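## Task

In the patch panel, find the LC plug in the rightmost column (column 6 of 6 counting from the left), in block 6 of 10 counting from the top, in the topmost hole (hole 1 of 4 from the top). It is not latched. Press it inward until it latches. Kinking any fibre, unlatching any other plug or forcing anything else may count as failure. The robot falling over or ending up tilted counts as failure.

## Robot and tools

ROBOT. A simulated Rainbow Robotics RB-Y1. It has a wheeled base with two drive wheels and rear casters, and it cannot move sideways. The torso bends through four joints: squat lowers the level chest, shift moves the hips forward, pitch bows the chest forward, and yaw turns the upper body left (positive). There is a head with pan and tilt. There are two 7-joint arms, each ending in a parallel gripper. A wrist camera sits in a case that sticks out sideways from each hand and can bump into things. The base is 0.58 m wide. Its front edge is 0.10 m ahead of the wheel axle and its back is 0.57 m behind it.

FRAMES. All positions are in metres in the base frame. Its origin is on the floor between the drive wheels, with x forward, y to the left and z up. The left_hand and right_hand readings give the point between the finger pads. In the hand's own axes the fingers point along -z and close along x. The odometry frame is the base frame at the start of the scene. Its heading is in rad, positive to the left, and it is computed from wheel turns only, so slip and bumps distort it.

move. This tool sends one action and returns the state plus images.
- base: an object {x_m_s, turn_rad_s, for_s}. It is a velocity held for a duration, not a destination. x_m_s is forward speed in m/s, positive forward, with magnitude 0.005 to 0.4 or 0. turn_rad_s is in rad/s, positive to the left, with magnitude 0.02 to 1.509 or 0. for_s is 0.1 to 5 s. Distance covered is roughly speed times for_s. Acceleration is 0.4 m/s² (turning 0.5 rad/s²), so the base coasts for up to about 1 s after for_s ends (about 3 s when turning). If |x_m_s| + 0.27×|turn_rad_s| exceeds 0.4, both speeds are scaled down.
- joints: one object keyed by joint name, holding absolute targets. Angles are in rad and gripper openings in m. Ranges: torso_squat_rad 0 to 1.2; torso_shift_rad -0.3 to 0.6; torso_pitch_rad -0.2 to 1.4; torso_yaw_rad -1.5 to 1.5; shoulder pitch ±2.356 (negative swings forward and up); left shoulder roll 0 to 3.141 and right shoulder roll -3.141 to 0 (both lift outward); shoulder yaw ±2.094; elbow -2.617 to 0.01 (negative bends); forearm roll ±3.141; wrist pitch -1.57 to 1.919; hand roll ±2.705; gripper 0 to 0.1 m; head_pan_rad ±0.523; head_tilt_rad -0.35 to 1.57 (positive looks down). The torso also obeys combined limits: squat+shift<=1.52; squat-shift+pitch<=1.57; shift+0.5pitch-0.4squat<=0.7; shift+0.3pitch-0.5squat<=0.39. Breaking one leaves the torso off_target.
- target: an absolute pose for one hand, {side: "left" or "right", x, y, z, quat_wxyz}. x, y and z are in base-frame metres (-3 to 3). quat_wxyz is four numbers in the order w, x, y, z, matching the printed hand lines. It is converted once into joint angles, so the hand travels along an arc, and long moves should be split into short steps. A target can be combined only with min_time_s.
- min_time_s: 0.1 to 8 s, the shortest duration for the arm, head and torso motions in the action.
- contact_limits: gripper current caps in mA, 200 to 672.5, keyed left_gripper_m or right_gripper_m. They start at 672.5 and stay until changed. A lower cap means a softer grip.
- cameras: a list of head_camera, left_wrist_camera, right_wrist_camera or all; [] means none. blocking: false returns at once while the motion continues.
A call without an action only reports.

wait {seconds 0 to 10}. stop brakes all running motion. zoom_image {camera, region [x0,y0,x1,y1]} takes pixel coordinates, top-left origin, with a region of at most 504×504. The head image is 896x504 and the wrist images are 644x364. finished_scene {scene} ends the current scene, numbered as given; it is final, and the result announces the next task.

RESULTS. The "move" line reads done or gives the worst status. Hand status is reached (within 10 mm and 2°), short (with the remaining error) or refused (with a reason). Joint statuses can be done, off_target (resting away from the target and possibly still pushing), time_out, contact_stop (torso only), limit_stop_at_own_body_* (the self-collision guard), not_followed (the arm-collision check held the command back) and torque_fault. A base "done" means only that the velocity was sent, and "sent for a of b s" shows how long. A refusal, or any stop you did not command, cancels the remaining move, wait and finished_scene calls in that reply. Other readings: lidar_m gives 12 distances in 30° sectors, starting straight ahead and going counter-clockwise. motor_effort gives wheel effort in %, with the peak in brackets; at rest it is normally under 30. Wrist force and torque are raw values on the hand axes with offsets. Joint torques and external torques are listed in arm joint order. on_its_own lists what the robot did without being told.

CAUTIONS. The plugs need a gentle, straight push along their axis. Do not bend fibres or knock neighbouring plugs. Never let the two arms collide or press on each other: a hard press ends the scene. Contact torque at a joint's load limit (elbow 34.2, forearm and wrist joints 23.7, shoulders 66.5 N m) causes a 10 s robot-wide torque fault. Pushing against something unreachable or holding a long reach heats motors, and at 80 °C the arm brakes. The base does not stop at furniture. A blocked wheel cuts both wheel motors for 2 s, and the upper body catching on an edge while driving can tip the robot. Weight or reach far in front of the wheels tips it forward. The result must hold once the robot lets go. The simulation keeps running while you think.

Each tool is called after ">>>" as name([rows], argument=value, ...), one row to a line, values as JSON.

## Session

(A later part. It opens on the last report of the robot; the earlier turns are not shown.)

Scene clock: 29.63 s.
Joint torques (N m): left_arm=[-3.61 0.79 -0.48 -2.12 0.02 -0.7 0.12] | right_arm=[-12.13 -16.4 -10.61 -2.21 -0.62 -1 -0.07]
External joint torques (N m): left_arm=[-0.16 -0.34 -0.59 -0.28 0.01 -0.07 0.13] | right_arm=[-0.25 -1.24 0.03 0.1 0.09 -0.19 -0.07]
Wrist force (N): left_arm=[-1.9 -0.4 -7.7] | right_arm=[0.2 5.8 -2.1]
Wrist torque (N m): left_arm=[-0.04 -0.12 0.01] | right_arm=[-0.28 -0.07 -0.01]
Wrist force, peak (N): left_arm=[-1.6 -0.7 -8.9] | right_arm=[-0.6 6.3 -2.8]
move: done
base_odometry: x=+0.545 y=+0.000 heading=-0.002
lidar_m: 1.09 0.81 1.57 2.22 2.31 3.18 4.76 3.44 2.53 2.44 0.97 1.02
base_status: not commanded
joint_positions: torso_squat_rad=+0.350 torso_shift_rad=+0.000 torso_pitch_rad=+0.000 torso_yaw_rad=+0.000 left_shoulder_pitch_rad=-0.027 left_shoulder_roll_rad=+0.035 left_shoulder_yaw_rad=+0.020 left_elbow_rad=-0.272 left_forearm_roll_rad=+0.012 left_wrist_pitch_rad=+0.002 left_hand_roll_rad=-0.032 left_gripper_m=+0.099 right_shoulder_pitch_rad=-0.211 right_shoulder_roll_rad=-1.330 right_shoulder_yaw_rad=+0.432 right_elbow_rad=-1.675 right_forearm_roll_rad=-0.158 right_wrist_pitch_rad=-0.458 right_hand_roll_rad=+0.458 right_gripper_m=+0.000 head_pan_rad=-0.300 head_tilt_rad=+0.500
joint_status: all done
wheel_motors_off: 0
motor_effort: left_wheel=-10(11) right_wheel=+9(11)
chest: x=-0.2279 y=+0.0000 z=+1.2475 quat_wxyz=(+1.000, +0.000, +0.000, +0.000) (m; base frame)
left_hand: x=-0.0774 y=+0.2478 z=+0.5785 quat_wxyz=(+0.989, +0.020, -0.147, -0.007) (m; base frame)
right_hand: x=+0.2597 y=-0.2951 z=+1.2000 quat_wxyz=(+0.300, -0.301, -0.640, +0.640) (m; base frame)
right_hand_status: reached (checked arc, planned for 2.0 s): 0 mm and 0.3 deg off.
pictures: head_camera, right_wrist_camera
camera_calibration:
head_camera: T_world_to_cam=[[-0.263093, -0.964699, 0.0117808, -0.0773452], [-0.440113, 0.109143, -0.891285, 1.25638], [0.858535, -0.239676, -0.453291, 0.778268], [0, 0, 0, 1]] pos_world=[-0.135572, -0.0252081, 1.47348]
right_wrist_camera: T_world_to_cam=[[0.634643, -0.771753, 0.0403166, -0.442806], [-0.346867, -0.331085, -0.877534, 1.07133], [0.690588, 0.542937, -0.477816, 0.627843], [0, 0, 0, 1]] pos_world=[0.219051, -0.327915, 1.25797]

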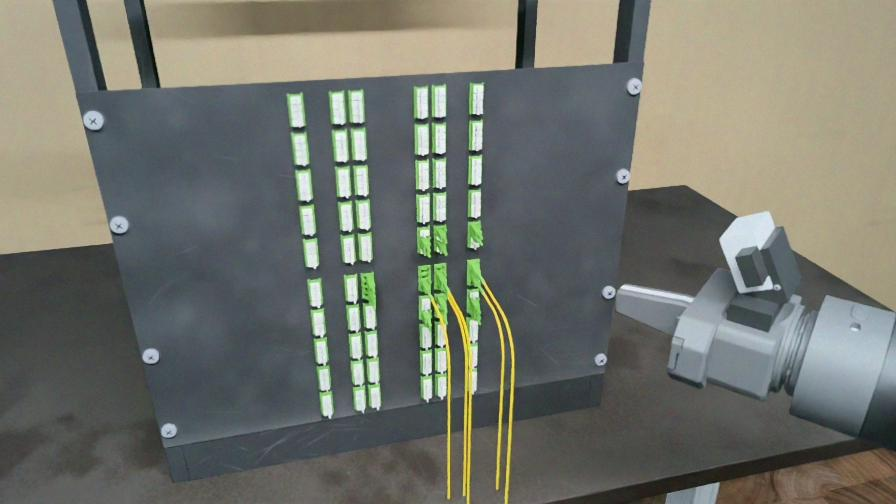

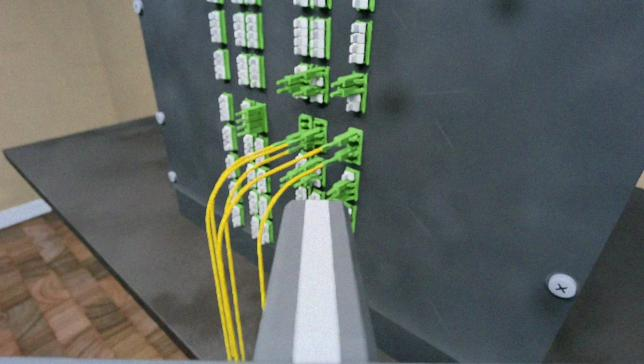

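>>> move(target={"side": "right", "x": 0.3, "y": -0.272, "z": 1.175, "quat_wxyz": [0.2988, -0.2988, -0.6408, 0.6408]}, min_time_s=2, cameras=["head_camera", "right_wrist_camera"])

>>> zoom_image(camera="right_wrist_camera", region=[270, 60, 430, 220])

Scene clock: 32.60 s.
Joint torques (N m): left_arm=[-4.12 1.17 -0.14 -1.95 0.08 -0.64 0.12] | right_arm=[-15.26 -13.49 -8.92 -2.63 -0.26 -0.93 -0.14]
External joint torques (N m): left_arm=[-0.68 0.04 -0.25 -0.1 0.08 -0.01 0.14] | right_arm=[-0.94 0.75 1.44 0.33 0.46 -0.16 -0.14]
Wrist force (N): left_arm=[-1.5 0.1 -7.6] | right_arm=[0.3 6.1 -2.5]
Wrist torque (N m): left_arm=[-0.06 -0.11 0.01] | right_arm=[-0.32 -0.03 0.04]
Wrist force, peak (N): left_arm=[-1.5 0.4 -8.7] | right_arm=[0.1 6.5 -2.3]
move: done
base_odometry: x=+0.545 y=+0.000 heading=-0.002
lidar_m: 1.09 0.81 1.57 2.22 2.30 3.17 4.76 3.44 2.52 2.44 0.98 1.02
base_status: not commanded
joint_positions: torso_squat_rad=+0.350 torso_shift_rad=+0.000 torso_pitch_rad=+0.000 torso_yaw_rad=+0.000 left_shoulder_pitch_rad=-0.027 left_shoulder_roll_rad=+0.035 left_shoulder_yaw_rad=+0.020 left_elbow_rad=-0.272 left_forearm_roll_rad=+0.012 left_wrist_pitch_rad=+0.002 left_hand_roll_rad=-0.032 left_gripper_m=+0.099 right_shoulder_pitch_rad=-0.409 right_shoulder_roll_rad=-1.180 right_shoulder_yaw_rad=+0.577 right_elbow_rad=-1.498 right_forearm_roll_rad=-0.061 right_wrist_pitch_rad=-0.460 right_hand_roll_rad=+0.428 right_gripper_m=+0.000 head_pan_rad=-0.300 head_tilt_rad=+0.500
joint_status: all done
wheel_motors_off: 0
motor_effort: left_wheel=-10(10) right_wheel=+10(13)
chest: x=-0.2279 y=+0.0000 z=+1.2475 quat_wxyz=(+1.000, +0.000, +0.000, +0.000) (m; base frame)
left_hand: x=-0.0774 y=+0.2478 z=+0.5785 quat_wxyz=(+0.989, +0.020, -0.147, -0.007) (m; base frame)
right_hand: x=+0.2999 y=-0.2721 z=+1.1749 quat_wxyz=(+0.299, -0.299, -0.641, +0.641) (m; base frame)
right_hand_status: reached (checked arc, planned for 2.0 s): 0 mm and 0.0 deg off.
pictures: head_camera, right_wrist_camera
camera_calibration:
head_camera: T_world_to_cam=[[-0.263093, -0.964699, 0.0117808, -0.0773452], [-0.440113, 0.109143, -0.891285, 1.25638], [0.858535, -0.239676, -0.453291, 0.778268], [0, 0, 0, 1]] pos_world=[-0.135572, -0.0252081, 1.47348]
right_wrist_camera: T_world_to_cam=[[0.638307, -0.76876, 0.0396461, -0.449041], [-0.345337, -0.332005, -0.87779, 1.0705], [0.687973, 0.546608, -0.477402, 0.576857], [0, 0, 0, 1]] pos_world=[0.259449, -0.305108, 1.23287]

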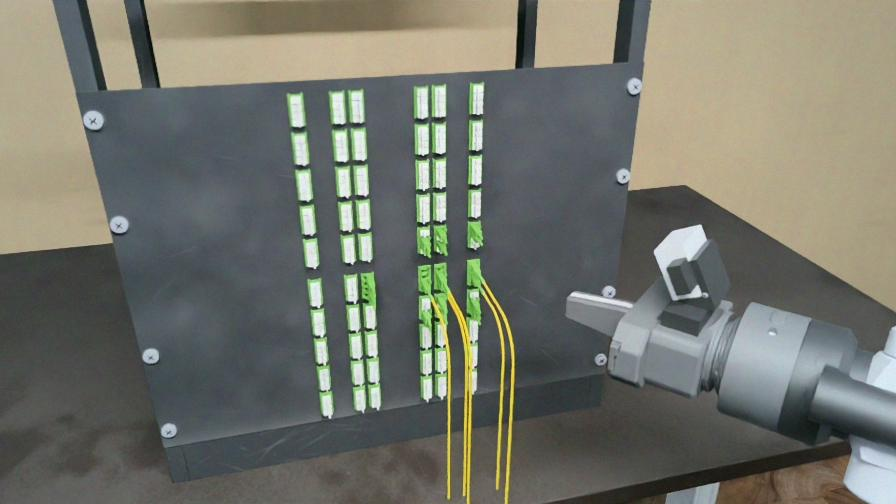

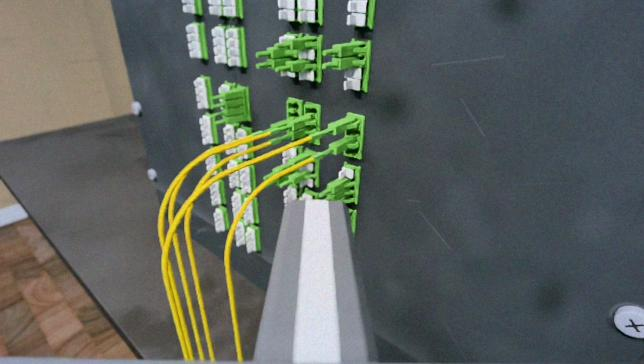

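Scaled by 3.150 from the camera's 644x364 image, which has a finer 920x520 frame.

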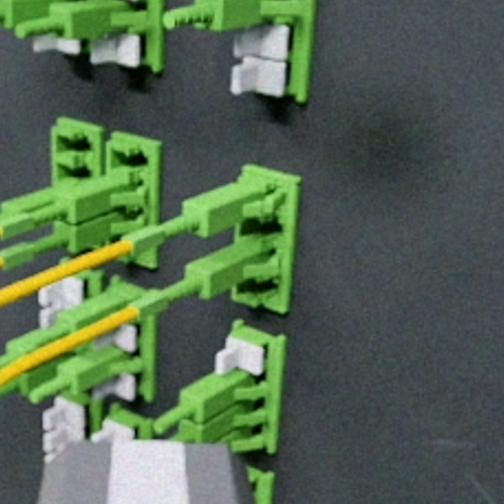

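>>> zoom_image(camera="right_wrist_camera", region=[140, 100, 380, 364])

Scaled by 1.909 from the camera's 644x364 image, which has a finer 920x520 frame.

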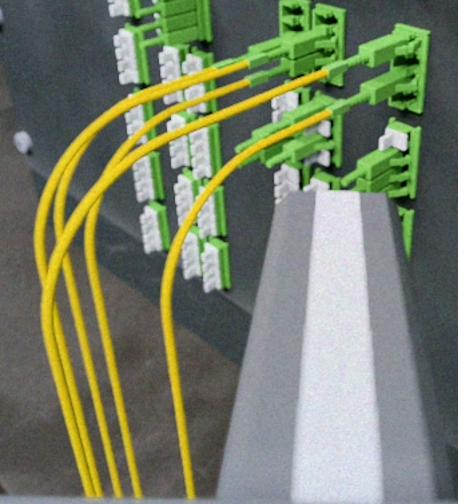

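>>> move(target={"side": "right", "x": 0.2, "y": -0.32, "z": 1.22, "quat_wxyz": [0.2988, -0.2988, -0.6408, 0.6408]}, min_time_s=1.5, cameras=[])

>>> move(target={"side": "right", "x": 0.16, "y": -0.17, "z": 1.25, "quat_wxyz": [0, 0, -0.7071, 0.7071]}, min_time_s=2, cameras=["head_camera"])

>>> zoom_image(camera="head_camera", region=[440, 200, 896, 504])

Scene clock: 41.77 s.
Joint torques (N m): left_arm=[-3.82 1.22 -0.49 -1.99 0.15 -0.56 0.2] | right_arm=[-8.24 -16.82 -11.2 -1.72 -0.77 -1.28 0.4]
External joint torques (N m): left_arm=[-0.38 0.09 -0.59 -0.14 0.14 0.07 0.22] | right_arm=[0.5 -1.75 -0.84 -0.62 -0.03 -0.19 0.4]
Wrist force (N): left_arm=[-1.4 0.4 -7.7] | right_arm=[0.2 5.4 -2.0]
Wrist torque (N m): left_arm=[-0.10 -0.09 -0.01] | right_arm=[-0.21 -0.02 -0.01]
Wrist force, peak (N): left_arm=[-2.1 0.2 -8.7] | right_arm=[0.2 6.7 -2.5]
move: done
base_odometry: x=+0.545 y=+0.000 heading=-0.002
lidar_m: 1.10 0.82 1.58 2.21 2.32 3.17 4.77 3.45 2.53 2.43 0.97 1.02
base_status: not commanded
joint_positions: torso_squat_rad=+0.350 torso_shift_rad=+0.000 torso_pitch_rad=+0.000 torso_yaw_rad=+0.000 left_shoulder_pitch_rad=-0.027 left_shoulder_roll_rad=+0.035 left_shoulder_yaw_rad=+0.020 left_elbow_rad=-0.272 left_forearm_roll_rad=+0.012 left_wrist_pitch_rad=+0.002 left_hand_roll_rad=-0.032 left_gripper_m=+0.099 right_shoulder_pitch_rad=+0.163 right_shoulder_roll_rad=-1.528 right_shoulder_yaw_rad=+0.198 right_elbow_rad=-1.839 right_forearm_roll_rad=-0.419 right_wrist_pitch_rad=-0.568 right_hand_roll_rad=+0.634 right_gripper_m=+0.000 head_pan_rad=-0.300 head_tilt_rad=+0.500
joint_status: all done
wheel_motors_off: 0
motor_effort: left_wheel=-9(10) right_wheel=+10(12)
chest: x=-0.2279 y=+0.0000 z=+1.2475 quat_wxyz=(+1.000, +0.000, +0.000, +0.000) (m; base frame)
left_hand: x=-0.0774 y=+0.2478 z=+0.5785 quat_wxyz=(+0.989, +0.020, -0.147, -0.007) (m; base frame)
right_hand: x=+0.2005 y=-0.3199 z=+1.2195 quat_wxyz=(+0.296, -0.294, -0.642, +0.643) (m; base frame)
right_hand_status: reached (checked arc, planned for 1.5 s): 1 mm and 0.7 deg off.
pictures: none
No camera images: "cameras" was empty.

Scene clock: 44.10 s.
Joint torques (N m): left_arm=[-3.76 1.17 -0.41 -2.08 0.03 -0.55 0.11] | right_arm=[-16.39 -13.12 -9.23 -1.15 -1.52 -0.03 -0.11]
External joint torques (N m): left_arm=[-0.31 0.04 -0.52 -0.23 0.02 0.08 0.13] | right_arm=[-1.34 -0.44 0.63 0.48 0.22 0.1 -0.1]
Wrist force (N): left_arm=[-1.9 -0.2 -7.5] | right_arm=[-0.3 6.0 -2.3]
Wrist torque (N m): left_arm=[-0.03 -0.18 0.02] | right_arm=[-0.27 -0.09 0.00]
Wrist force, peak (N): left_arm=[-1.6 0.2 -8.6] | right_arm=[0.0 6.5 -2.7]
move: done
base_odometry: x=+0.545 y=+0.000 heading=-0.002
lidar_m: 1.09 0.81 1.57 2.22 2.31 3.17 4.77 3.44 2.52 2.44 0.96 1.03
base_status: not commanded
joint_positions: torso_squat_rad=+0.350 torso_shift_rad=+0.000 torso_pitch_rad=+0.000 torso_yaw_rad=+0.000 left_shoulder_pitch_rad=-0.027 left_shoulder_roll_rad=+0.035 left_shoulder_yaw_rad=+0.020 left_elbow_rad=-0.272 left_forearm_roll_rad=+0.012 left_wrist_pitch_rad=+0.002 left_hand_roll_rad=-0.032 left_gripper_m=+0.099 right_shoulder_pitch_rad=-0.675 right_shoulder_roll_rad=-1.244 right_shoulder_yaw_rad=+0.693 right_elbow_rad=-1.485 right_forearm_roll_rad=+0.166 right_wrist_pitch_rad=-1.233 right_hand_roll_rad=+0.070 right_gripper_m=+0.000 head_pan_rad=-0.300 head_tilt_rad=+0.500
joint_status: all done
wheel_motors_off: 0
motor_effort: left_wheel=-9(10) right_wheel=+10(12)
chest: x=-0.2279 y=+0.0000 z=+1.2475 quat_wxyz=(+1.000, +0.000, +0.000, +0.000) (m; base frame)
left_hand: x=-0.0774 y=+0.2478 z=+0.5785 quat_wxyz=(+0.989, +0.020, -0.147, -0.007) (m; base frame)
right_hand: x=+0.1598 y=-0.1699 z=+1.2498 quat_wxyz=(+0.001, -0.001, -0.707, +0.707) (m; base frame)
right_hand_status: reached (checked arc, planned for 2.0 s): 0 mm and 0.2 deg off.
pictures: head_camera
camera_calibration:
head_camera: T_world_to_cam=[[-0.263093, -0.964699, 0.0117808, -0.0773452], [-0.440113, 0.109143, -0.891285, 1.25638], [0.858535, -0.239676, -0.453291, 0.778268], [0, 0, 0, 1]] pos_world=[-0.135572, -0.0252081, 1.47348]

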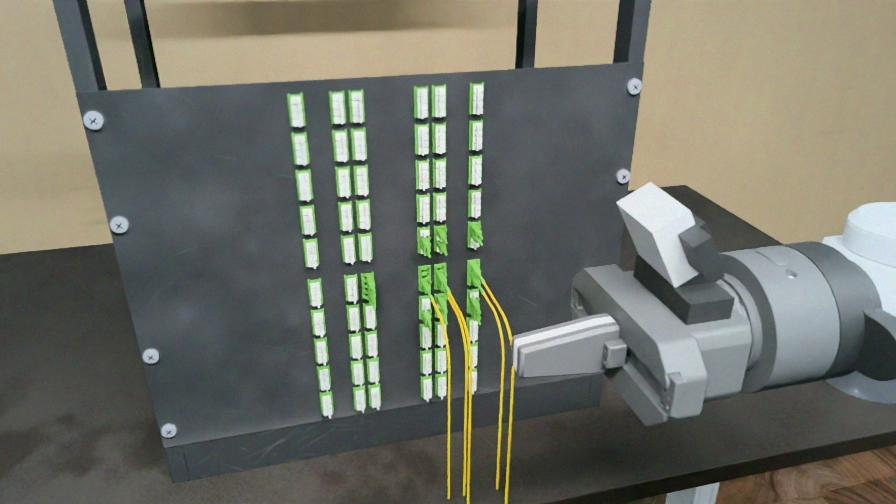

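Scaled by 1.105 from the camera's 896x504 image, which has a finer 1280x720 frame.

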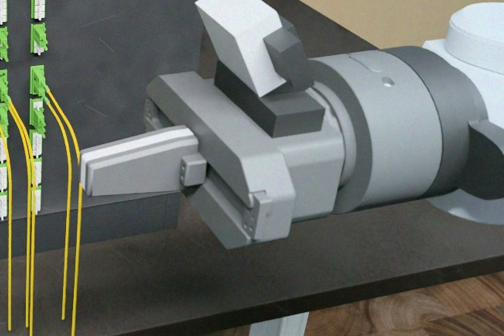

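>>> zoom_image(camera="head_camera", region=[500, 250, 740, 430])

Scaled by 2.100 from the camera's 896x504 image, which has a finer 1280x720 frame.

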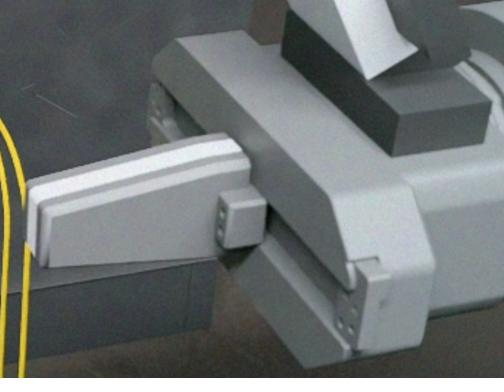

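>>> move(target={"side": "right", "x": 0.24, "y": -0.2, "z": 1.27, "quat_wxyz": [0.6029, -0.3695, -0.3695, 0.6029]}, min_time_s=2.5, cameras=["head_camera"])

>>> move(joints={"left_shoulder_pitch_rad": 0.5, "left_elbow_rad": -2.3, "left_shoulder_roll_rad": 0.25, "left_gripper_m": 0.0}, min_time_s=2.5, cameras=["head_camera"])

Scene clock: 52.60 s.
Joint torques (N m): left_arm=[-3.95 1.23 -0.47 -2.02 0.02 -0.7 0.18] | right_arm=[-15.23 -7.34 -8.27 1.9 2.06 -0.1 0]
External joint torques (N m): left_arm=[-0.5 0.1 -0.58 -0.18 0.01 -0.07 0.2] | right_arm=[-1.19 -0.91 1.15 -0.03 0.4 0.05 0]
Wrist force (N): left_arm=[-1.6 -0.6 -8.0] | right_arm=[0.3 5.0 -5.6]
Wrist torque (N m): left_arm=[0.00 -0.10 -0.01] | right_arm=[-0.19 -0.03 0.04]
Wrist force, peak (N): left_arm=[-1.7 -0.1 -8.8] | right_arm=[-0.6 5.5 -5.4]
move: done
base_odometry: x=+0.545 y=+0.000 heading=-0.002
lidar_m: 1.09 0.81 1.56 2.22 2.31 3.17 4.76 3.44 2.53 2.43 0.96 1.03
base_status: not commanded
joint_positions: torso_squat_rad=+0.350 torso_shift_rad=+0.000 torso_pitch_rad=+0.000 torso_yaw_rad=+0.000 left_shoulder_pitch_rad=-0.027 left_shoulder_roll_rad=+0.035 left_shoulder_yaw_rad=+0.020 left_elbow_rad=-0.272 left_forearm_roll_rad=+0.012 left_wrist_pitch_rad=+0.002 left_hand_roll_rad=-0.032 left_gripper_m=+0.099 right_shoulder_pitch_rad=-1.354 right_shoulder_roll_rad=-1.389 right_shoulder_yaw_rad=+1.109 right_elbow_rad=-2.332 right_forearm_roll_rad=-0.682 right_wrist_pitch_rad=+1.294 right_hand_roll_rad=+0.072 right_gripper_m=+0.000 head_pan_rad=-0.300 head_tilt_rad=+0.500
joint_status: all done
wheel_motors_off: 0
motor_effort: left_wheel=-8(11) right_wheel=+9(12)
chest: x=-0.2279 y=+0.0000 z=+1.2475 quat_wxyz=(+1.000, +0.000, +0.000, +0.000) (m; base frame)
left_hand: x=-0.0774 y=+0.2478 z=+0.5785 quat_wxyz=(+0.989, +0.020, -0.147, -0.007) (m; base frame)
right_hand: x=+0.2397 y=-0.1999 z=+1.2698 quat_wxyz=(+0.603, -0.369, -0.370, +0.603) (m; base frame)
right_hand_status: reached (checked arc, planned for 2.5 s): 0 mm and 0.1 deg off.
pictures: head_camera
camera_calibration:
head_camera: T_world_to_cam=[[-0.263135, -0.964688, 0.0116943, -0.0773196], [-0.440088, 0.109237, -0.891286, 1.25639], [0.858535, -0.239675, -0.453292, 0.778245], [0, 0, 0, 1]] pos_world=[-0.135573, -0.0253081, 1.47348]

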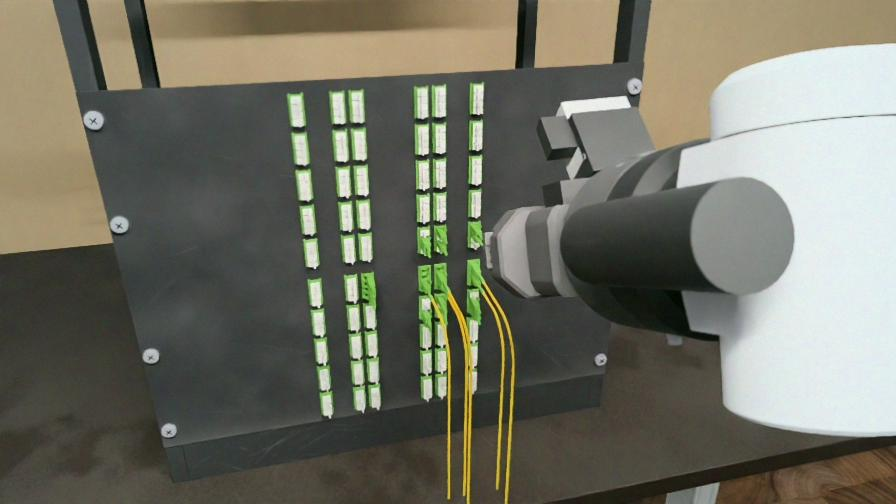

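Scene clock: 55.40 s.
Joint torques (N m): left_arm=[-2.44 4 1.62 -9.64 0.07 -1.72 0.21] | right_arm=[-15.19 -7.04 -8.43 1.99 1.96 0 -0.04]
External joint torques (N m): left_arm=[0.44 0.9 -0.98 -0.22 0.03 -0.04 0.25] | right_arm=[-1.15 -0.61 0.99 0.06 0.29 0.14 -0.03]
Wrist force (N): left_arm=[-5.7 -2.3 -0.2] | right_arm=[0.2 5.2 -5.2]
Wrist torque (N m): left_arm=[0.15 -0.41 0.09] | right_arm=[-0.21 -0.08 0.05]
Wrist force, peak (N): left_arm=[-3.2 -0.3 -7.9] | right_arm=[0.2 5.0 -5.7]
move: done
base_odometry: x=+0.545 y=+0.000 heading=-0.002
lidar_m: 1.09 0.81 1.57 2.22 2.31 3.18 4.77 3.44 2.52 2.44 0.97 1.03
base_status: not commanded
joint_positions: torso_squat_rad=+0.350 torso_shift_rad=+0.000 torso_pitch_rad=+0.000 torso_yaw_rad=+0.000 left_shoulder_pitch_rad=+0.500 left_shoulder_roll_rad=+0.250 left_shoulder_yaw_rad=+0.020 left_elbow_rad=-2.300 left_forearm_roll_rad=+0.012 left_wrist_pitch_rad=+0.002 left_hand_roll_rad=-0.032 left_gripper_m=+0.000 right_shoulder_pitch_rad=-1.355 right_shoulder_roll_rad=-1.389 right_shoulder_yaw_rad=+1.109 right_elbow_rad=-2.332 right_forearm_roll_rad=-0.682 right_wrist_pitch_rad=+1.294 right_hand_roll_rad=+0.072 right_gripper_m=+0.000 head_pan_rad=-0.300 head_tilt_rad=+0.500
joint_status: all done
wheel_motors_off: 0
motor_effort: left_wheel=-7(10) right_wheel=+11(13)
chest: x=-0.2279 y=+0.0000 z=+1.2475 quat_wxyz=(+1.000, +0.000, +0.000, +0.000) (m; base frame)
left_hand: x=+0.1475 y=+0.2910 z=+1.1640 quat_wxyz=(+0.611, +0.117, -0.777, -0.092) (m; base frame)
right_hand: x=+0.2397 y=-0.1999 z=+1.2699 quat_wxyz=(+0.603, -0.369, -0.370, +0.603) (m; base frame)
pictures: head_camera
camera_calibration:
head_camera: T_world_to_cam=[[-0.263135, -0.964688, 0.0116943, -0.0773196], [-0.440088, 0.109237, -0.891286, 1.25639], [0.858535, -0.239675, -0.453292, 0.778245], [0, 0, 0, 1]] pos_world=[-0.135573, -0.0253081, 1.47348]

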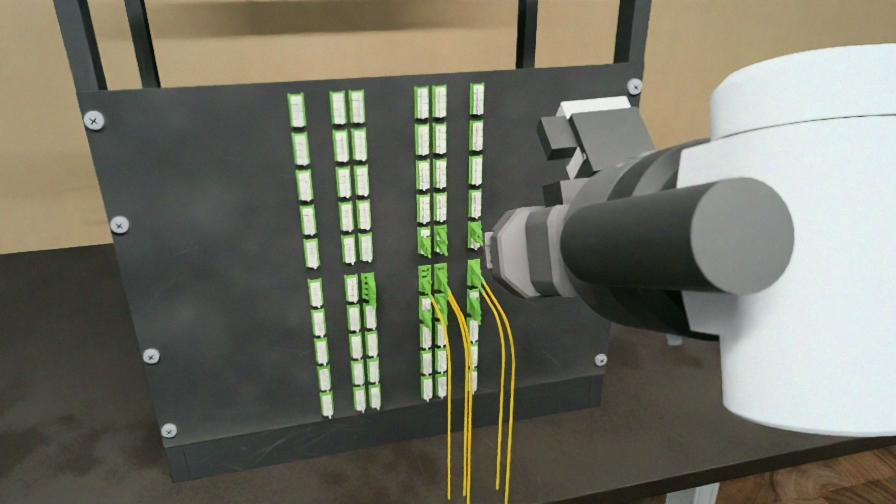

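>>> move(joints={"right_shoulder_pitch_rad": 0.064, "right_shoulder_roll_rad": -0.627, "right_shoulder_yaw_rad": 0.36, "right_elbow_rad": -2.444, "right_forearm_roll_rad": 0.501, "right_wrist_pitch_rad": 0.87, "right_hand_roll_rad": 0.628}, min_time_s=2.5, cameras=[])

>>> move(target={"side": "right", "x": 0.25, "y": -0.2, "z": 1.26, "quat_wxyz": [0.6029, -0.3695, -0.3695, 0.6029]}, min_time_s=2, cameras=["head_camera"])

>>> move(target={"side": "left", "x": 0.2, "y": 0.12, "z": 1.25, "quat_wxyz": [0.0739, 0.0739, -0.7032, -0.7032]}, min_time_s=2.5, cameras=["head_camera", "left_wrist_camera"])

Scene clock: 59.37 s.
Joint torques (N m): left_arm=[-2.77 3.86 1.67 -9.52 0.01 -1.65 0.05] | right_arm=[-6.98 -5.28 -6.43 -8.85 1.05 -1.05 0.43]
External joint torques (N m): left_arm=[0.11 0.76 -0.93 -0.09 -0.03 0.03 0.09] | right_arm=[0.61 -0.11 -1.3 -1.19 -0.13 0.03 0.44]
Wrist force (N): left_arm=[-5.2 -1.3 -0.4] | right_arm=[0.0 5.4 -1.8]
Wrist torque (N m): left_arm=[0.02 -0.33 0.14] | right_arm=[-0.25 -0.04 0.03]
Wrist force, peak (N): left_arm=[-6.5 -1.8 -0.2] | right_arm=[0.0 5.5 -5.2]
move: done
base_odometry: x=+0.545 y=+0.000 heading=-0.002
lidar_m: 1.09 0.82 1.58 2.21 2.31 3.18 4.77 3.44 2.52 2.44 0.97 1.02
base_status: not commanded
joint_positions: torso_squat_rad=+0.350 torso_shift_rad=+0.000 torso_pitch_rad=+0.000 torso_yaw_rad=+0.000 left_shoulder_pitch_rad=+0.500 left_shoulder_roll_rad=+0.250 left_shoulder_yaw_rad=+0.020 left_elbow_rad=-2.300 left_forearm_roll_rad=+0.012 left_wrist_pitch_rad=+0.002 left_hand_roll_rad=-0.032 left_gripper_m=+0.000 right_shoulder_pitch_rad=+0.064 right_shoulder_roll_rad=-0.627 right_shoulder_yaw_rad=+0.360 right_elbow_rad=-2.444 right_forearm_roll_rad=+0.501 right_wrist_pitch_rad=+0.870 right_hand_roll_rad=+0.628 right_gripper_m=+0.000 head_pan_rad=-0.300 head_tilt_rad=+0.500
joint_status: all done
wheel_motors_off: 0
motor_effort: left_wheel=-9(10) right_wheel=+11(13)
chest: x=-0.2279 y=+0.0000 z=+1.2475 quat_wxyz=(+1.000, +0.000, +0.000, +0.000) (m; base frame)
left_hand: x=+0.1475 y=+0.2911 z=+1.1640 quat_wxyz=(+0.611, +0.117, -0.777, -0.092) (m; base frame)
right_hand: x=+0.1999 y=-0.2199 z=+1.1894 quat_wxyz=(+0.500, -0.499, -0.501, +0.500) (m; base frame)
pictures: none
No camera images: "cameras" was empty.

Scene clock: 61.70 s.
Joint torques (N m): left_arm=[-2.64 4.12 1.76 -9.68 -0.02 -1.79 0.12] | right_arm=[-16.48 -8.84 -7.89 -2.71 1.18 -1.34 0.36]
External joint torques (N m): left_arm=[0.24 1.02 -0.84 -0.25 -0.06 -0.1 0.17] | right_arm=[-1.34 -2 -1.66 0.56 0.06 -0.05 0.37]
Wrist force (N): left_arm=[-5.7 -1.6 0.1] | right_arm=[0.5 5.1 -5.1]
Wrist torque (N m): left_arm=[0.09 -0.37 0.14] | right_arm=[-0.19 -0.01 0.00]
Wrist force, peak (N): left_arm=[-5.9 -1.9 -0.5] | right_arm=[-0.3 5.6 -5.3]
move: done
base_odometry: x=+0.545 y=+0.000 heading=-0.002
lidar_m: 1.09 0.82 1.58 2.22 2.31 3.17 4.76 3.44 2.53 2.43 0.97 1.02
base_status: not commanded
joint_positions: torso_squat_rad=+0.350 torso_shift_rad=+0.000 torso_pitch_rad=+0.000 torso_yaw_rad=+0.000 left_shoulder_pitch_rad=+0.500 left_shoulder_roll_rad=+0.250 left_shoulder_yaw_rad=+0.020 left_elbow_rad=-2.300 left_forearm_roll_rad=+0.012 left_wrist_pitch_rad=+0.002 left_hand_roll_rad=-0.032 left_gripper_m=+0.000 right_shoulder_pitch_rad=-0.676 right_shoulder_roll_rad=-0.661 right_shoulder_yaw_rad=+0.200 right_elbow_rad=-2.296 right_forearm_roll_rad=-0.339 right_wrist_pitch_rad=+1.725 right_hand_roll_rad=+0.869 right_gripper_m=+0.000 head_pan_rad=-0.300 head_tilt_rad=+0.500
joint_status: all done
wheel_motors_off: 0
motor_effort: left_wheel=-7(10) right_wheel=+10(13)
chest: x=-0.2279 y=+0.0000 z=+1.2475 quat_wxyz=(+1.000, +0.000, +0.000, +0.000) (m; base frame)
left_hand: x=+0.1475 y=+0.2911 z=+1.1640 quat_wxyz=(+0.611, +0.117, -0.777, -0.092) (m; base frame)
right_hand: x=+0.2498 y=-0.1998 z=+1.2597 quat_wxyz=(+0.603, -0.369, -0.370, +0.603) (m; base frame)
right_hand_status: reached (checked arc, planned for 2.0 s): 0 mm and 0.0 deg off.
pictures: head_camera
camera_calibration:
head_camera: T_world_to_cam=[[-0.263135, -0.964688, 0.0116943, -0.0773196], [-0.440088, 0.109237, -0.891286, 1.25639], [0.858535, -0.239675, -0.453292, 0.778245], [0, 0, 0, 1]] pos_world=[-0.135573, -0.0253081, 1.47348]

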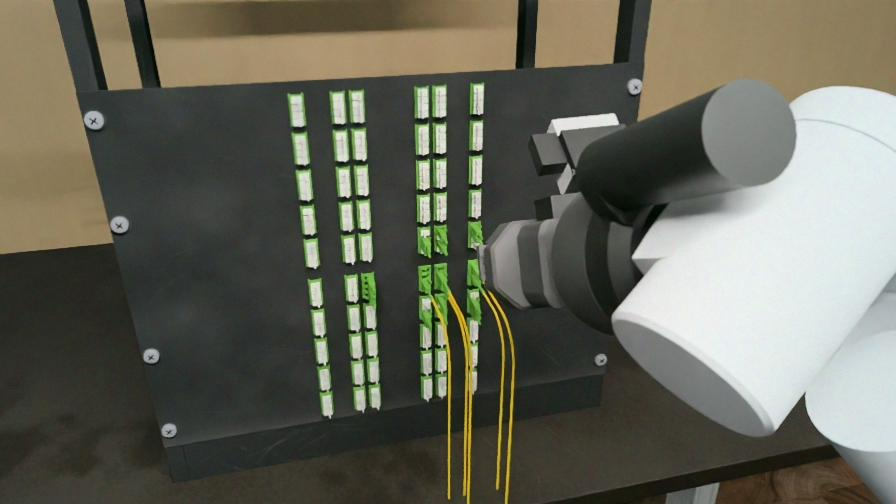

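Scene clock: 64.53 s.
Joint torques (N m): left_arm=[-17.8 11.07 8.45 -2.2 1.4 0.1 0.3] | right_arm=[-15.65 -7.71 -7.61 -3.4 1.31 -1.23 0.42]
External joint torques (N m): left_arm=[-2.91 0.51 -1.76 0.22 0 0.06 0.28] | right_arm=[-0.5 -0.87 -1.37 -0.13 0.19 0.06 0.43]
Wrist force (N): left_arm=[-0.7 -6.0 -2.2] | right_arm=[0.2 5.2 -5.0]
Wrist torque (N m): left_arm=[0.31 -0.14 0.01] | right_arm=[-0.20 -0.04 0.03]
Wrist force, peak (N): left_arm=[-1.0 -6.5 -1.9] | right_arm=[0.5 5.3 -5.4]
move: done
base_odometry: x=+0.545 y=+0.000 heading=-0.002
lidar_m: 1.09 0.80 1.58 2.21 2.31 3.17 4.76 3.44 2.52 2.43 0.97 1.02
base_status: not commanded
joint_positions: torso_squat_rad=+0.350 torso_shift_rad=+0.000 torso_pitch_rad=+0.000 torso_yaw_rad=+0.000 left_shoulder_pitch_rad=-0.639 left_shoulder_roll_rad=+1.169 left_shoulder_yaw_rad=-0.630 left_elbow_rad=-1.663 left_forearm_roll_rad=-0.284 left_wrist_pitch_rad=-0.823 left_hand_roll_rad=+0.023 left_gripper_m=+0.000 right_shoulder_pitch_rad=-0.677 right_shoulder_roll_rad=-0.661 right_shoulder_yaw_rad=+0.200 right_elbow_rad=-2.296 right_forearm_roll_rad=-0.339 right_wrist_pitch_rad=+1.725 right_hand_roll_rad=+0.869 right_gripper_m=+0.000 head_pan_rad=-0.300 head_tilt_rad=+0.500
joint_status: all done
wheel_motors_off: 0
motor_effort: left_wheel=-10(10) right_wheel=+11(13)
chest: x=-0.2279 y=+0.0000 z=+1.2475 quat_wxyz=(+1.000, +0.000, +0.000, +0.000) (m; base frame)
left_hand: x=+0.1993 y=+0.1201 z=+1.2496 quat_wxyz=(+0.078, +0.078, -0.702, -0.703) (m; base frame)
left_hand_status: reached (checked arc, planned for 2.5 s): 1 mm and 0.6 deg off.
right_hand: x=+0.2498 y=-0.1998 z=+1.2597 quat_wxyz=(+0.603, -0.369, -0.370, +0.603) (m; base frame)
pictures: head_camera, left_wrist_camera
camera_calibration:
head_camera: T_world_to_cam=[[-0.263135, -0.964688, 0.0116943, -0.0773196], [-0.440088, 0.109237, -0.891286, 1.25639], [0.858535, -0.239675, -0.453292, 0.778245], [0, 0, 0, 1]] pos_world=[-0.135573, -0.0253081, 1.47348]
left_wrist_camera: T_world_to_cam=[[-0.981848, -0.18758, 0.0280702, 0.177189], [-0.111133, 0.449035, -0.886576, 1.1054], [0.153699, -0.873602, -0.461731, 0.72779], [0, 0, 0, 1]] pos_world=[0.184959, 0.172672, 1.31109]

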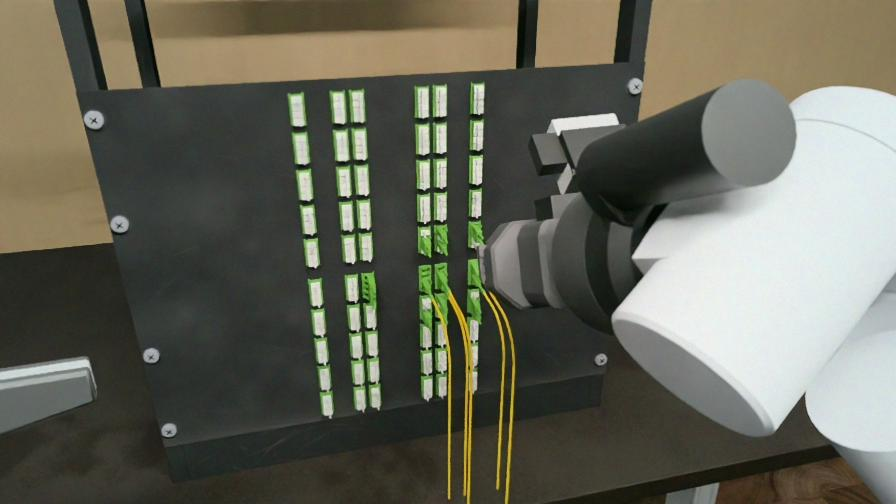

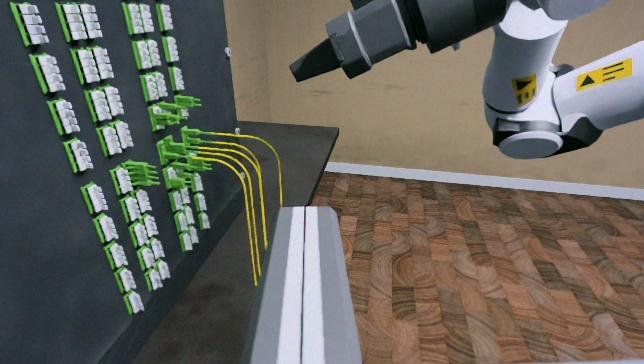

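>>> move(target={"side": "left", "x": 0.315, "y": 0.015, "z": 1.24, "quat_wxyz": [0.0739, 0.0739, -0.7032, -0.7032]}, min_time_s=2.5, cameras=["head_camera", "left_wrist_camera"])

>>> zoom_image(camera="left_wrist_camera", region=[220, 20, 500, 220])

Scene clock: 67.50 s.
Joint torques (N m): left_arm=[-24.85 6.64 6.47 -3.09 1.35 0.03 0.44] | right_arm=[-16.71 -8.45 -7.72 -3.39 1.18 -1.54 0.48]
External joint torques (N m): left_arm=[-3.44 -1.27 -1.74 0.59 -0.19 -0.01 0.42] | right_arm=[-1.56 -1.62 -1.49 -0.12 0.06 -0.25 0.48]
Wrist force (N): left_arm=[-0.1 -5.6 -1.9] | right_arm=[0.2 4.8 -5.5]
Wrist torque (N m): left_arm=[0.23 -0.05 0.03] | right_arm=[-0.18 -0.01 0.06]
Wrist force, peak (N): left_arm=[0.1 -6.7 -2.4] | right_arm=[-0.2 5.4 -5.7]
move: done
base_odometry: x=+0.545 y=+0.000 heading=-0.002
lidar_m: 1.09 0.81 1.58 2.21 2.31 3.18 4.76 3.44 2.54 2.44 0.97 1.02
base_status: not commanded
joint_positions: torso_squat_rad=+0.350 torso_shift_rad=+0.000 torso_pitch_rad=+0.000 torso_yaw_rad=+0.000 left_shoulder_pitch_rad=-1.078 left_shoulder_roll_rad=+0.658 left_shoulder_yaw_rad=-0.786 left_elbow_rad=-0.941 left_forearm_roll_rad=-0.438 left_wrist_pitch_rad=-0.951 left_hand_roll_rad=+0.026 left_gripper_m=+0.000 right_shoulder_pitch_rad=-0.677 right_shoulder_roll_rad=-0.661 right_shoulder_yaw_rad=+0.200 right_elbow_rad=-2.296 right_forearm_roll_rad=-0.339 right_wrist_pitch_rad=+1.725 right_hand_roll_rad=+0.869 right_gripper_m=+0.000 head_pan_rad=-0.300 head_tilt_rad=+0.500
joint_status: all done
wheel_motors_off: 0
motor_effort: left_wheel=-9(10) right_wheel=+9(14)
chest: x=-0.2279 y=+0.0000 z=+1.2475 quat_wxyz=(+1.000, +0.000, +0.000, +0.000) (m; base frame)
left_hand: x=+0.3148 y=+0.0152 z=+1.2398 quat_wxyz=(+0.075, +0.075, -0.703, -0.703) (m; base frame)
left_hand_status: reached (checked arc, planned for 2.5 s): 0 mm and 0.1 deg off.
right_hand: x=+0.2498 y=-0.1998 z=+1.2597 quat_wxyz=(+0.603, -0.369, -0.370, +0.603) (m; base frame)
pictures: head_camera, left_wrist_camera
camera_calibration:
head_camera: T_world_to_cam=[[-0.263135, -0.964688, 0.0116943, -0.0773196], [-0.440088, 0.109237, -0.891286, 1.25639], [0.858535, -0.239675, -0.453292, 0.778245], [0, 0, 0, 1]] pos_world=[-0.135573, -0.0253081, 1.47348]
left_wrist_camera: T_world_to_cam=[[-0.983438, -0.179041, 0.028169, 0.271404], [-0.107068, 0.448494, -0.88735, 1.15634], [0.146239, -0.87567, -0.460236, 0.614382], [0, 0, 0, 1]] pos_world=[0.30087, 0.0679793, 1.30119]

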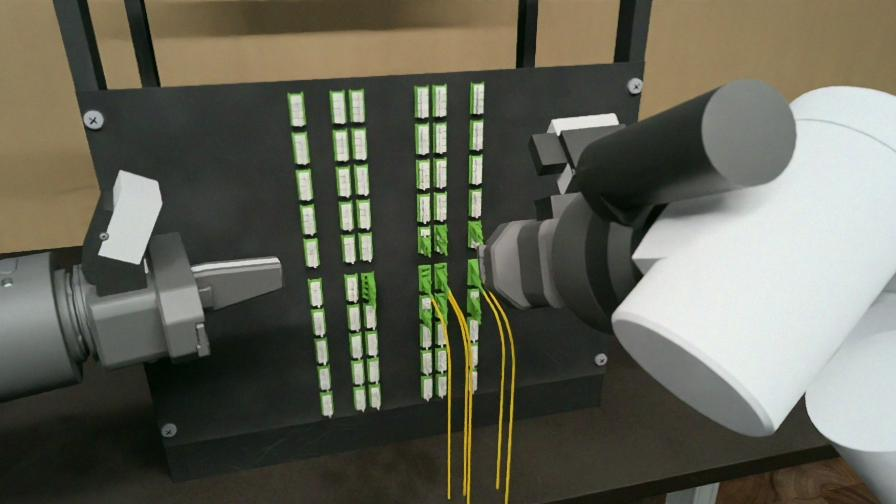

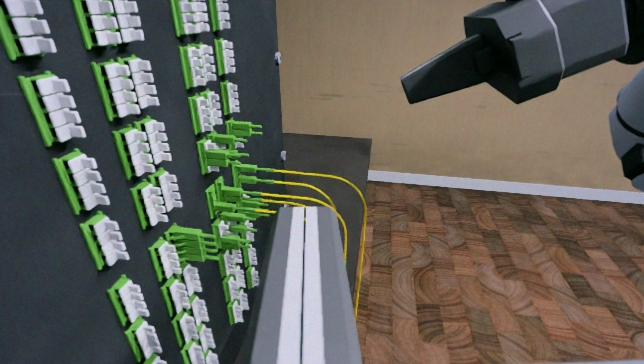

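Scaled by 1.800 from the camera's 644x364 image, which has a finer 1265x715 frame.

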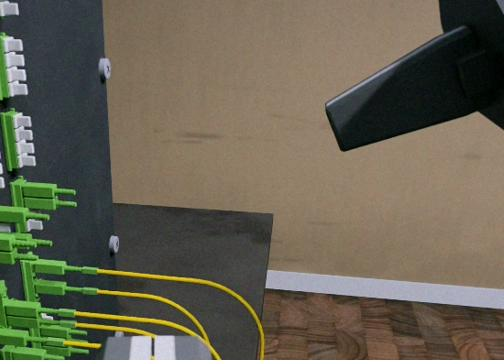

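>>> zoom_image(camera="left_wrist_camera", region=[215, 110, 325, 210])

>>> zoom_image(camera="left_wrist_camera", region=[380, 20, 500, 120])

Scaled by 4.582 from the camera's 644x364 image, which has a finer 1265x715 frame.

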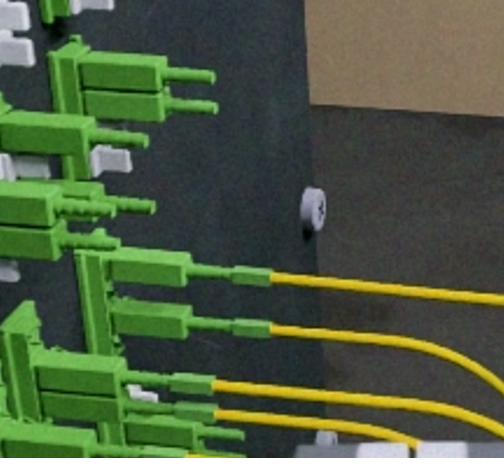

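Scaled by 4.200 from the camera's 644x364 image, which has a finer 1265x715 frame.

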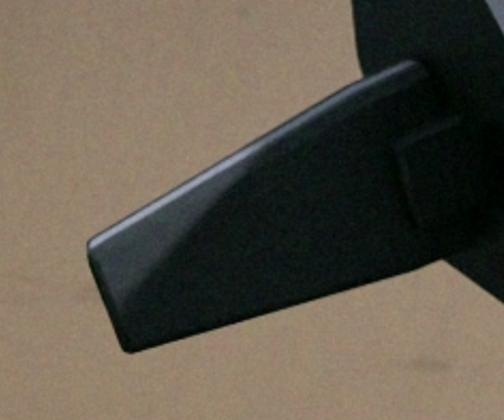

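>>> zoom_image(camera="left_wrist_camera", region=[225, 110, 285, 150])

>>> zoom_image(camera="left_wrist_camera", region=[225, 155, 285, 195])

Scaled by 8.400 from the camera's 644x364 image, which has a finer 1265x715 frame.

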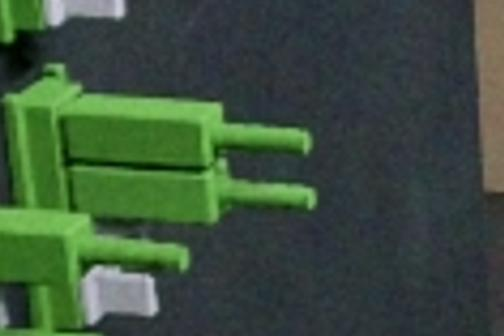

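Scaled by 8.400 from the camera's 644x364 image, which has a finer 1265x715 frame.

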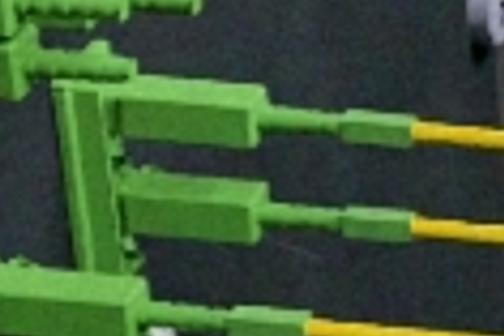

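>>> move(joints={"right_gripper_m": 0.016}, cameras=[])

>>> move(target={"side": "right", "x": 0.34, "y": -0.198, "z": 1.225, "quat_wxyz": [0.6029, -0.3695, -0.3695, 0.6029]}, min_time_s=2.5)

>>> zoom_image(camera="left_wrist_camera", region=[200, 60, 360, 210])

>>> zoom_image(camera="right_wrist_camera", region=[220, 100, 420, 300])

Scene clock: 70.83 s.
Joint torques (N m): left_arm=[-25.1 6.55 6.81 -3.24 1.25 0.01 0.32] | right_arm=[-16.4 -8.78 -7.95 -2.99 1.23 -1.12 0.55]
External joint torques (N m): left_arm=[-3.69 -1.36 -1.4 0.44 -0.29 -0.04 0.3] | right_arm=[-1.26 -1.95 -1.72 0.28 0.11 0.17 0.56]
Wrist force (N): left_arm=[0.3 -6.2 -1.9] | right_arm=[0.4 5.3 -5.0]
Wrist torque (N m): left_arm=[0.32 -0.02 0.02] | right_arm=[-0.22 -0.01 0.03]
Wrist force, peak (N): left_arm=[-0.8 -6.5 -2.7] | right_arm=[-0.2 5.5 -5.5]
move: done
base_odometry: x=+0.545 y=+0.000 heading=-0.002
lidar_m: 1.10 0.81 1.57 2.22 2.31 3.16 4.77 3.44 2.53 2.44 0.97 1.03
base_status: not commanded
joint_positions: torso_squat_rad=+0.350 torso_shift_rad=+0.000 torso_pitch_rad=+0.000 torso_yaw_rad=+0.000 left_shoulder_pitch_rad=-1.078 left_shoulder_roll_rad=+0.658 left_shoulder_yaw_rad=-0.786 left_elbow_rad=-0.941 left_forearm_roll_rad=-0.438 left_wrist_pitch_rad=-0.951 left_hand_roll_rad=+0.026 left_gripper_m=+0.000 right_shoulder_pitch_rad=-0.677 right_shoulder_roll_rad=-0.661 right_shoulder_yaw_rad=+0.200 right_elbow_rad=-2.296 right_forearm_roll_rad=-0.339 right_wrist_pitch_rad=+1.725 right_hand_roll_rad=+0.869 right_gripper_m=+0.016 head_pan_rad=-0.300 head_tilt_rad=+0.500
joint_status: all done
wheel_motors_off: 0
motor_effort: left_wheel=-8(10) right_wheel=+12(12)
chest: x=-0.2279 y=+0.0000 z=+1.2475 quat_wxyz=(+1.000, +0.000, +0.000, +0.000) (m; base frame)
left_hand: x=+0.3148 y=+0.0152 z=+1.2398 quat_wxyz=(+0.075, +0.075, -0.703, -0.703) (m; base frame)
right_hand: x=+0.2498 y=-0.1998 z=+1.2597 quat_wxyz=(+0.603, -0.369, -0.370, +0.603) (m; base frame)
pictures: none
No camera images: "cameras" was empty.

Scene clock: 73.67 s.
Joint torques (N m): left_arm=[-25.27 6.6 6.72 -3.22 1.24 -0.09 0.36] | right_arm=[-20.02 -6.68 -5.93 -5.44 1.39 -1.57 0.48]
External joint torques (N m): left_arm=[-3.86 -1.31 -1.49 0.47 -0.3 -0.14 0.35] | right_arm=[-1.83 0.44 0.79 -0.05 0.35 -0.2 0.49]
Wrist force (N): left_arm=[0.2 -5.8 -1.7] | right_arm=[-0.1 5.3 -4.6]
Wrist torque (N m): left_arm=[0.26 -0.08 -0.01] | right_arm=[-0.25 -0.06 -0.01]
Wrist force, peak (N): left_arm=[0.2 -6.1 -3.3] | right_arm=[0.1 5.7 -5.1]
move: done
base_odometry: x=+0.545 y=+0.000 heading=-0.002
lidar_m: 1.09 0.81 1.57 2.21 2.31 3.17 4.76 3.45 2.53 2.43 0.97 1.02
base_status: not commanded
joint_positions: torso_squat_rad=+0.350 torso_shift_rad=+0.000 torso_pitch_rad=+0.000 torso_yaw_rad=+0.000 left_shoulder_pitch_rad=-1.078 left_shoulder_roll_rad=+0.658 left_shoulder_yaw_rad=-0.786 left_elbow_rad=-0.941 left_forearm_roll_rad=-0.438 left_wrist_pitch_rad=-0.951 left_hand_roll_rad=+0.026 left_gripper_m=+0.000 right_shoulder_pitch_rad=-0.737 right_shoulder_roll_rad=-0.585 right_shoulder_yaw_rad=+0.265 right_elbow_rad=-1.890 right_forearm_roll_rad=-0.260 right_wrist_pitch_rad=+1.406 right_hand_roll_rad=+0.955 right_gripper_m=+0.016 head_pan_rad=-0.300 head_tilt_rad=+0.500
joint_status: all done
wheel_motors_off: 0
motor_effort: left_wheel=-7(10) right_wheel=+9(13)
chest: x=-0.2279 y=+0.0000 z=+1.2475 quat_wxyz=(+1.000, +0.000, +0.000, +0.000) (m; base frame)
left_hand: x=+0.3148 y=+0.0152 z=+1.2398 quat_wxyz=(+0.075, +0.075, -0.703, -0.703) (m; base frame)
right_hand: x=+0.3390 y=-0.1983 z=+1.2249 quat_wxyz=(+0.603, -0.370, -0.369, +0.603) (m; base frame)
right_hand_status: reached (checked arc, planned for 2.5 s): 1 mm and 0.0 deg off.
pictures: head_camera, left_wrist_camera, right_wrist_camera
camera_calibration:
head_camera: T_world_to_cam=[[-0.263135, -0.964688, 0.0116943, -0.0773196], [-0.440088, 0.109237, -0.891286, 1.25639], [0.858535, -0.239675, -0.453292, 0.778245], [0, 0, 0, 1]] pos_world=[-0.135573, -0.0253081, 1.47348]
left_wrist_camera: T_world_to_cam=[[-0.983424, -0.179127, 0.0281226, 0.271466], [-0.107065, 0.448485, -0.887355, 1.15634], [0.146336, -0.875657, -0.460229, 0.614343], [0, 0, 0, 1]] pos_world=[0.300869, 0.0679792, 1.30119]
right_wrist_camera: T_world_to_cam=[[0.0133197, -0.999206, 0.0375522, -0.250577], [-0.824338, -0.0322293, -0.565179, 0.991321], [0.565941, -0.0234277, -0.824113, 0.886462], [0, 0, 0, 1]] pos_world=[0.318837, -0.197661, 1.30023]

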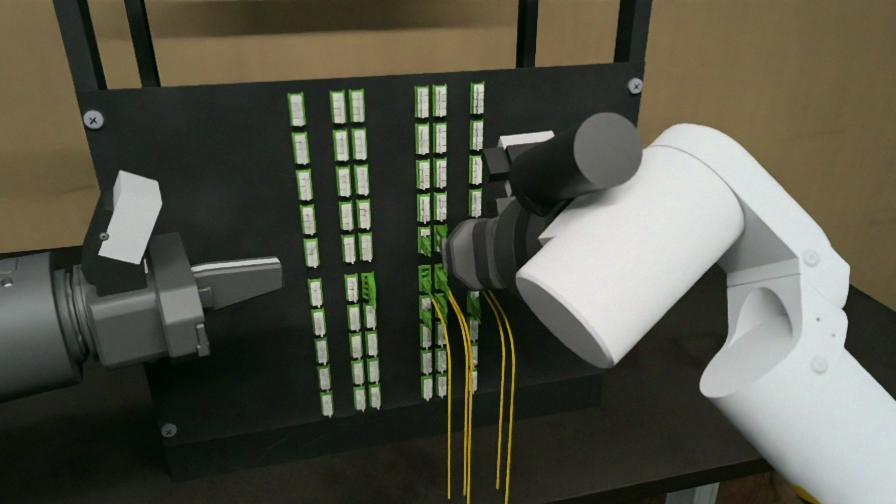

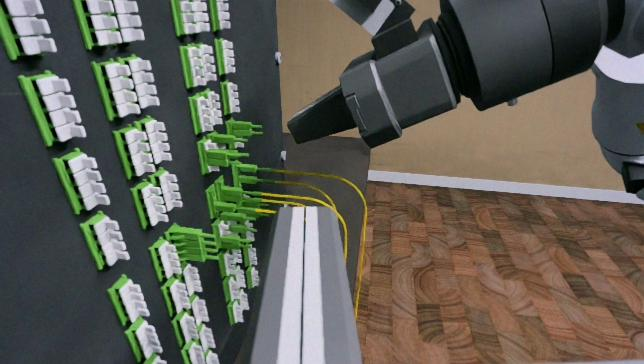

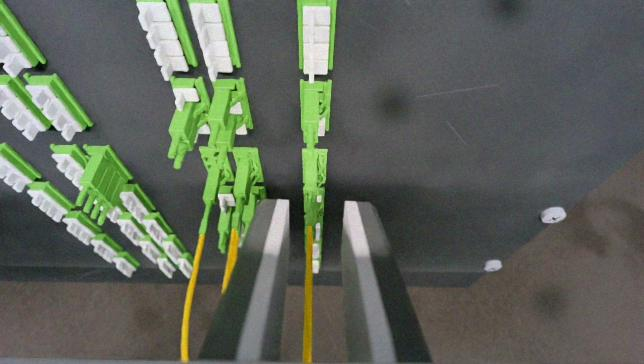

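Scaled by 3.150 from the camera's 644x364 image, which has a finer 1265x715 frame.

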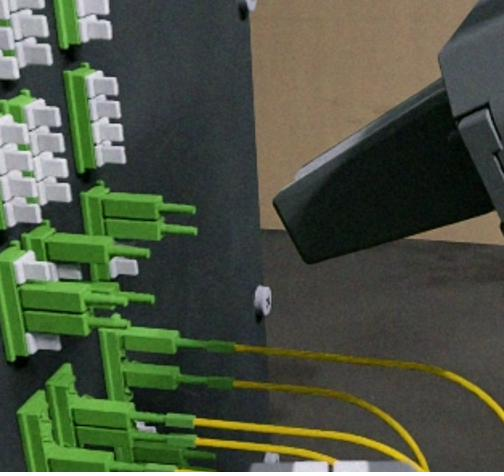

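Scaled by 2.520 from the camera's 644x364 image, which has a finer 920x520 frame.

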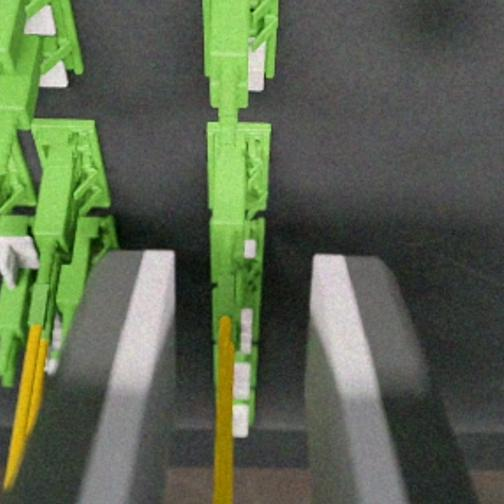

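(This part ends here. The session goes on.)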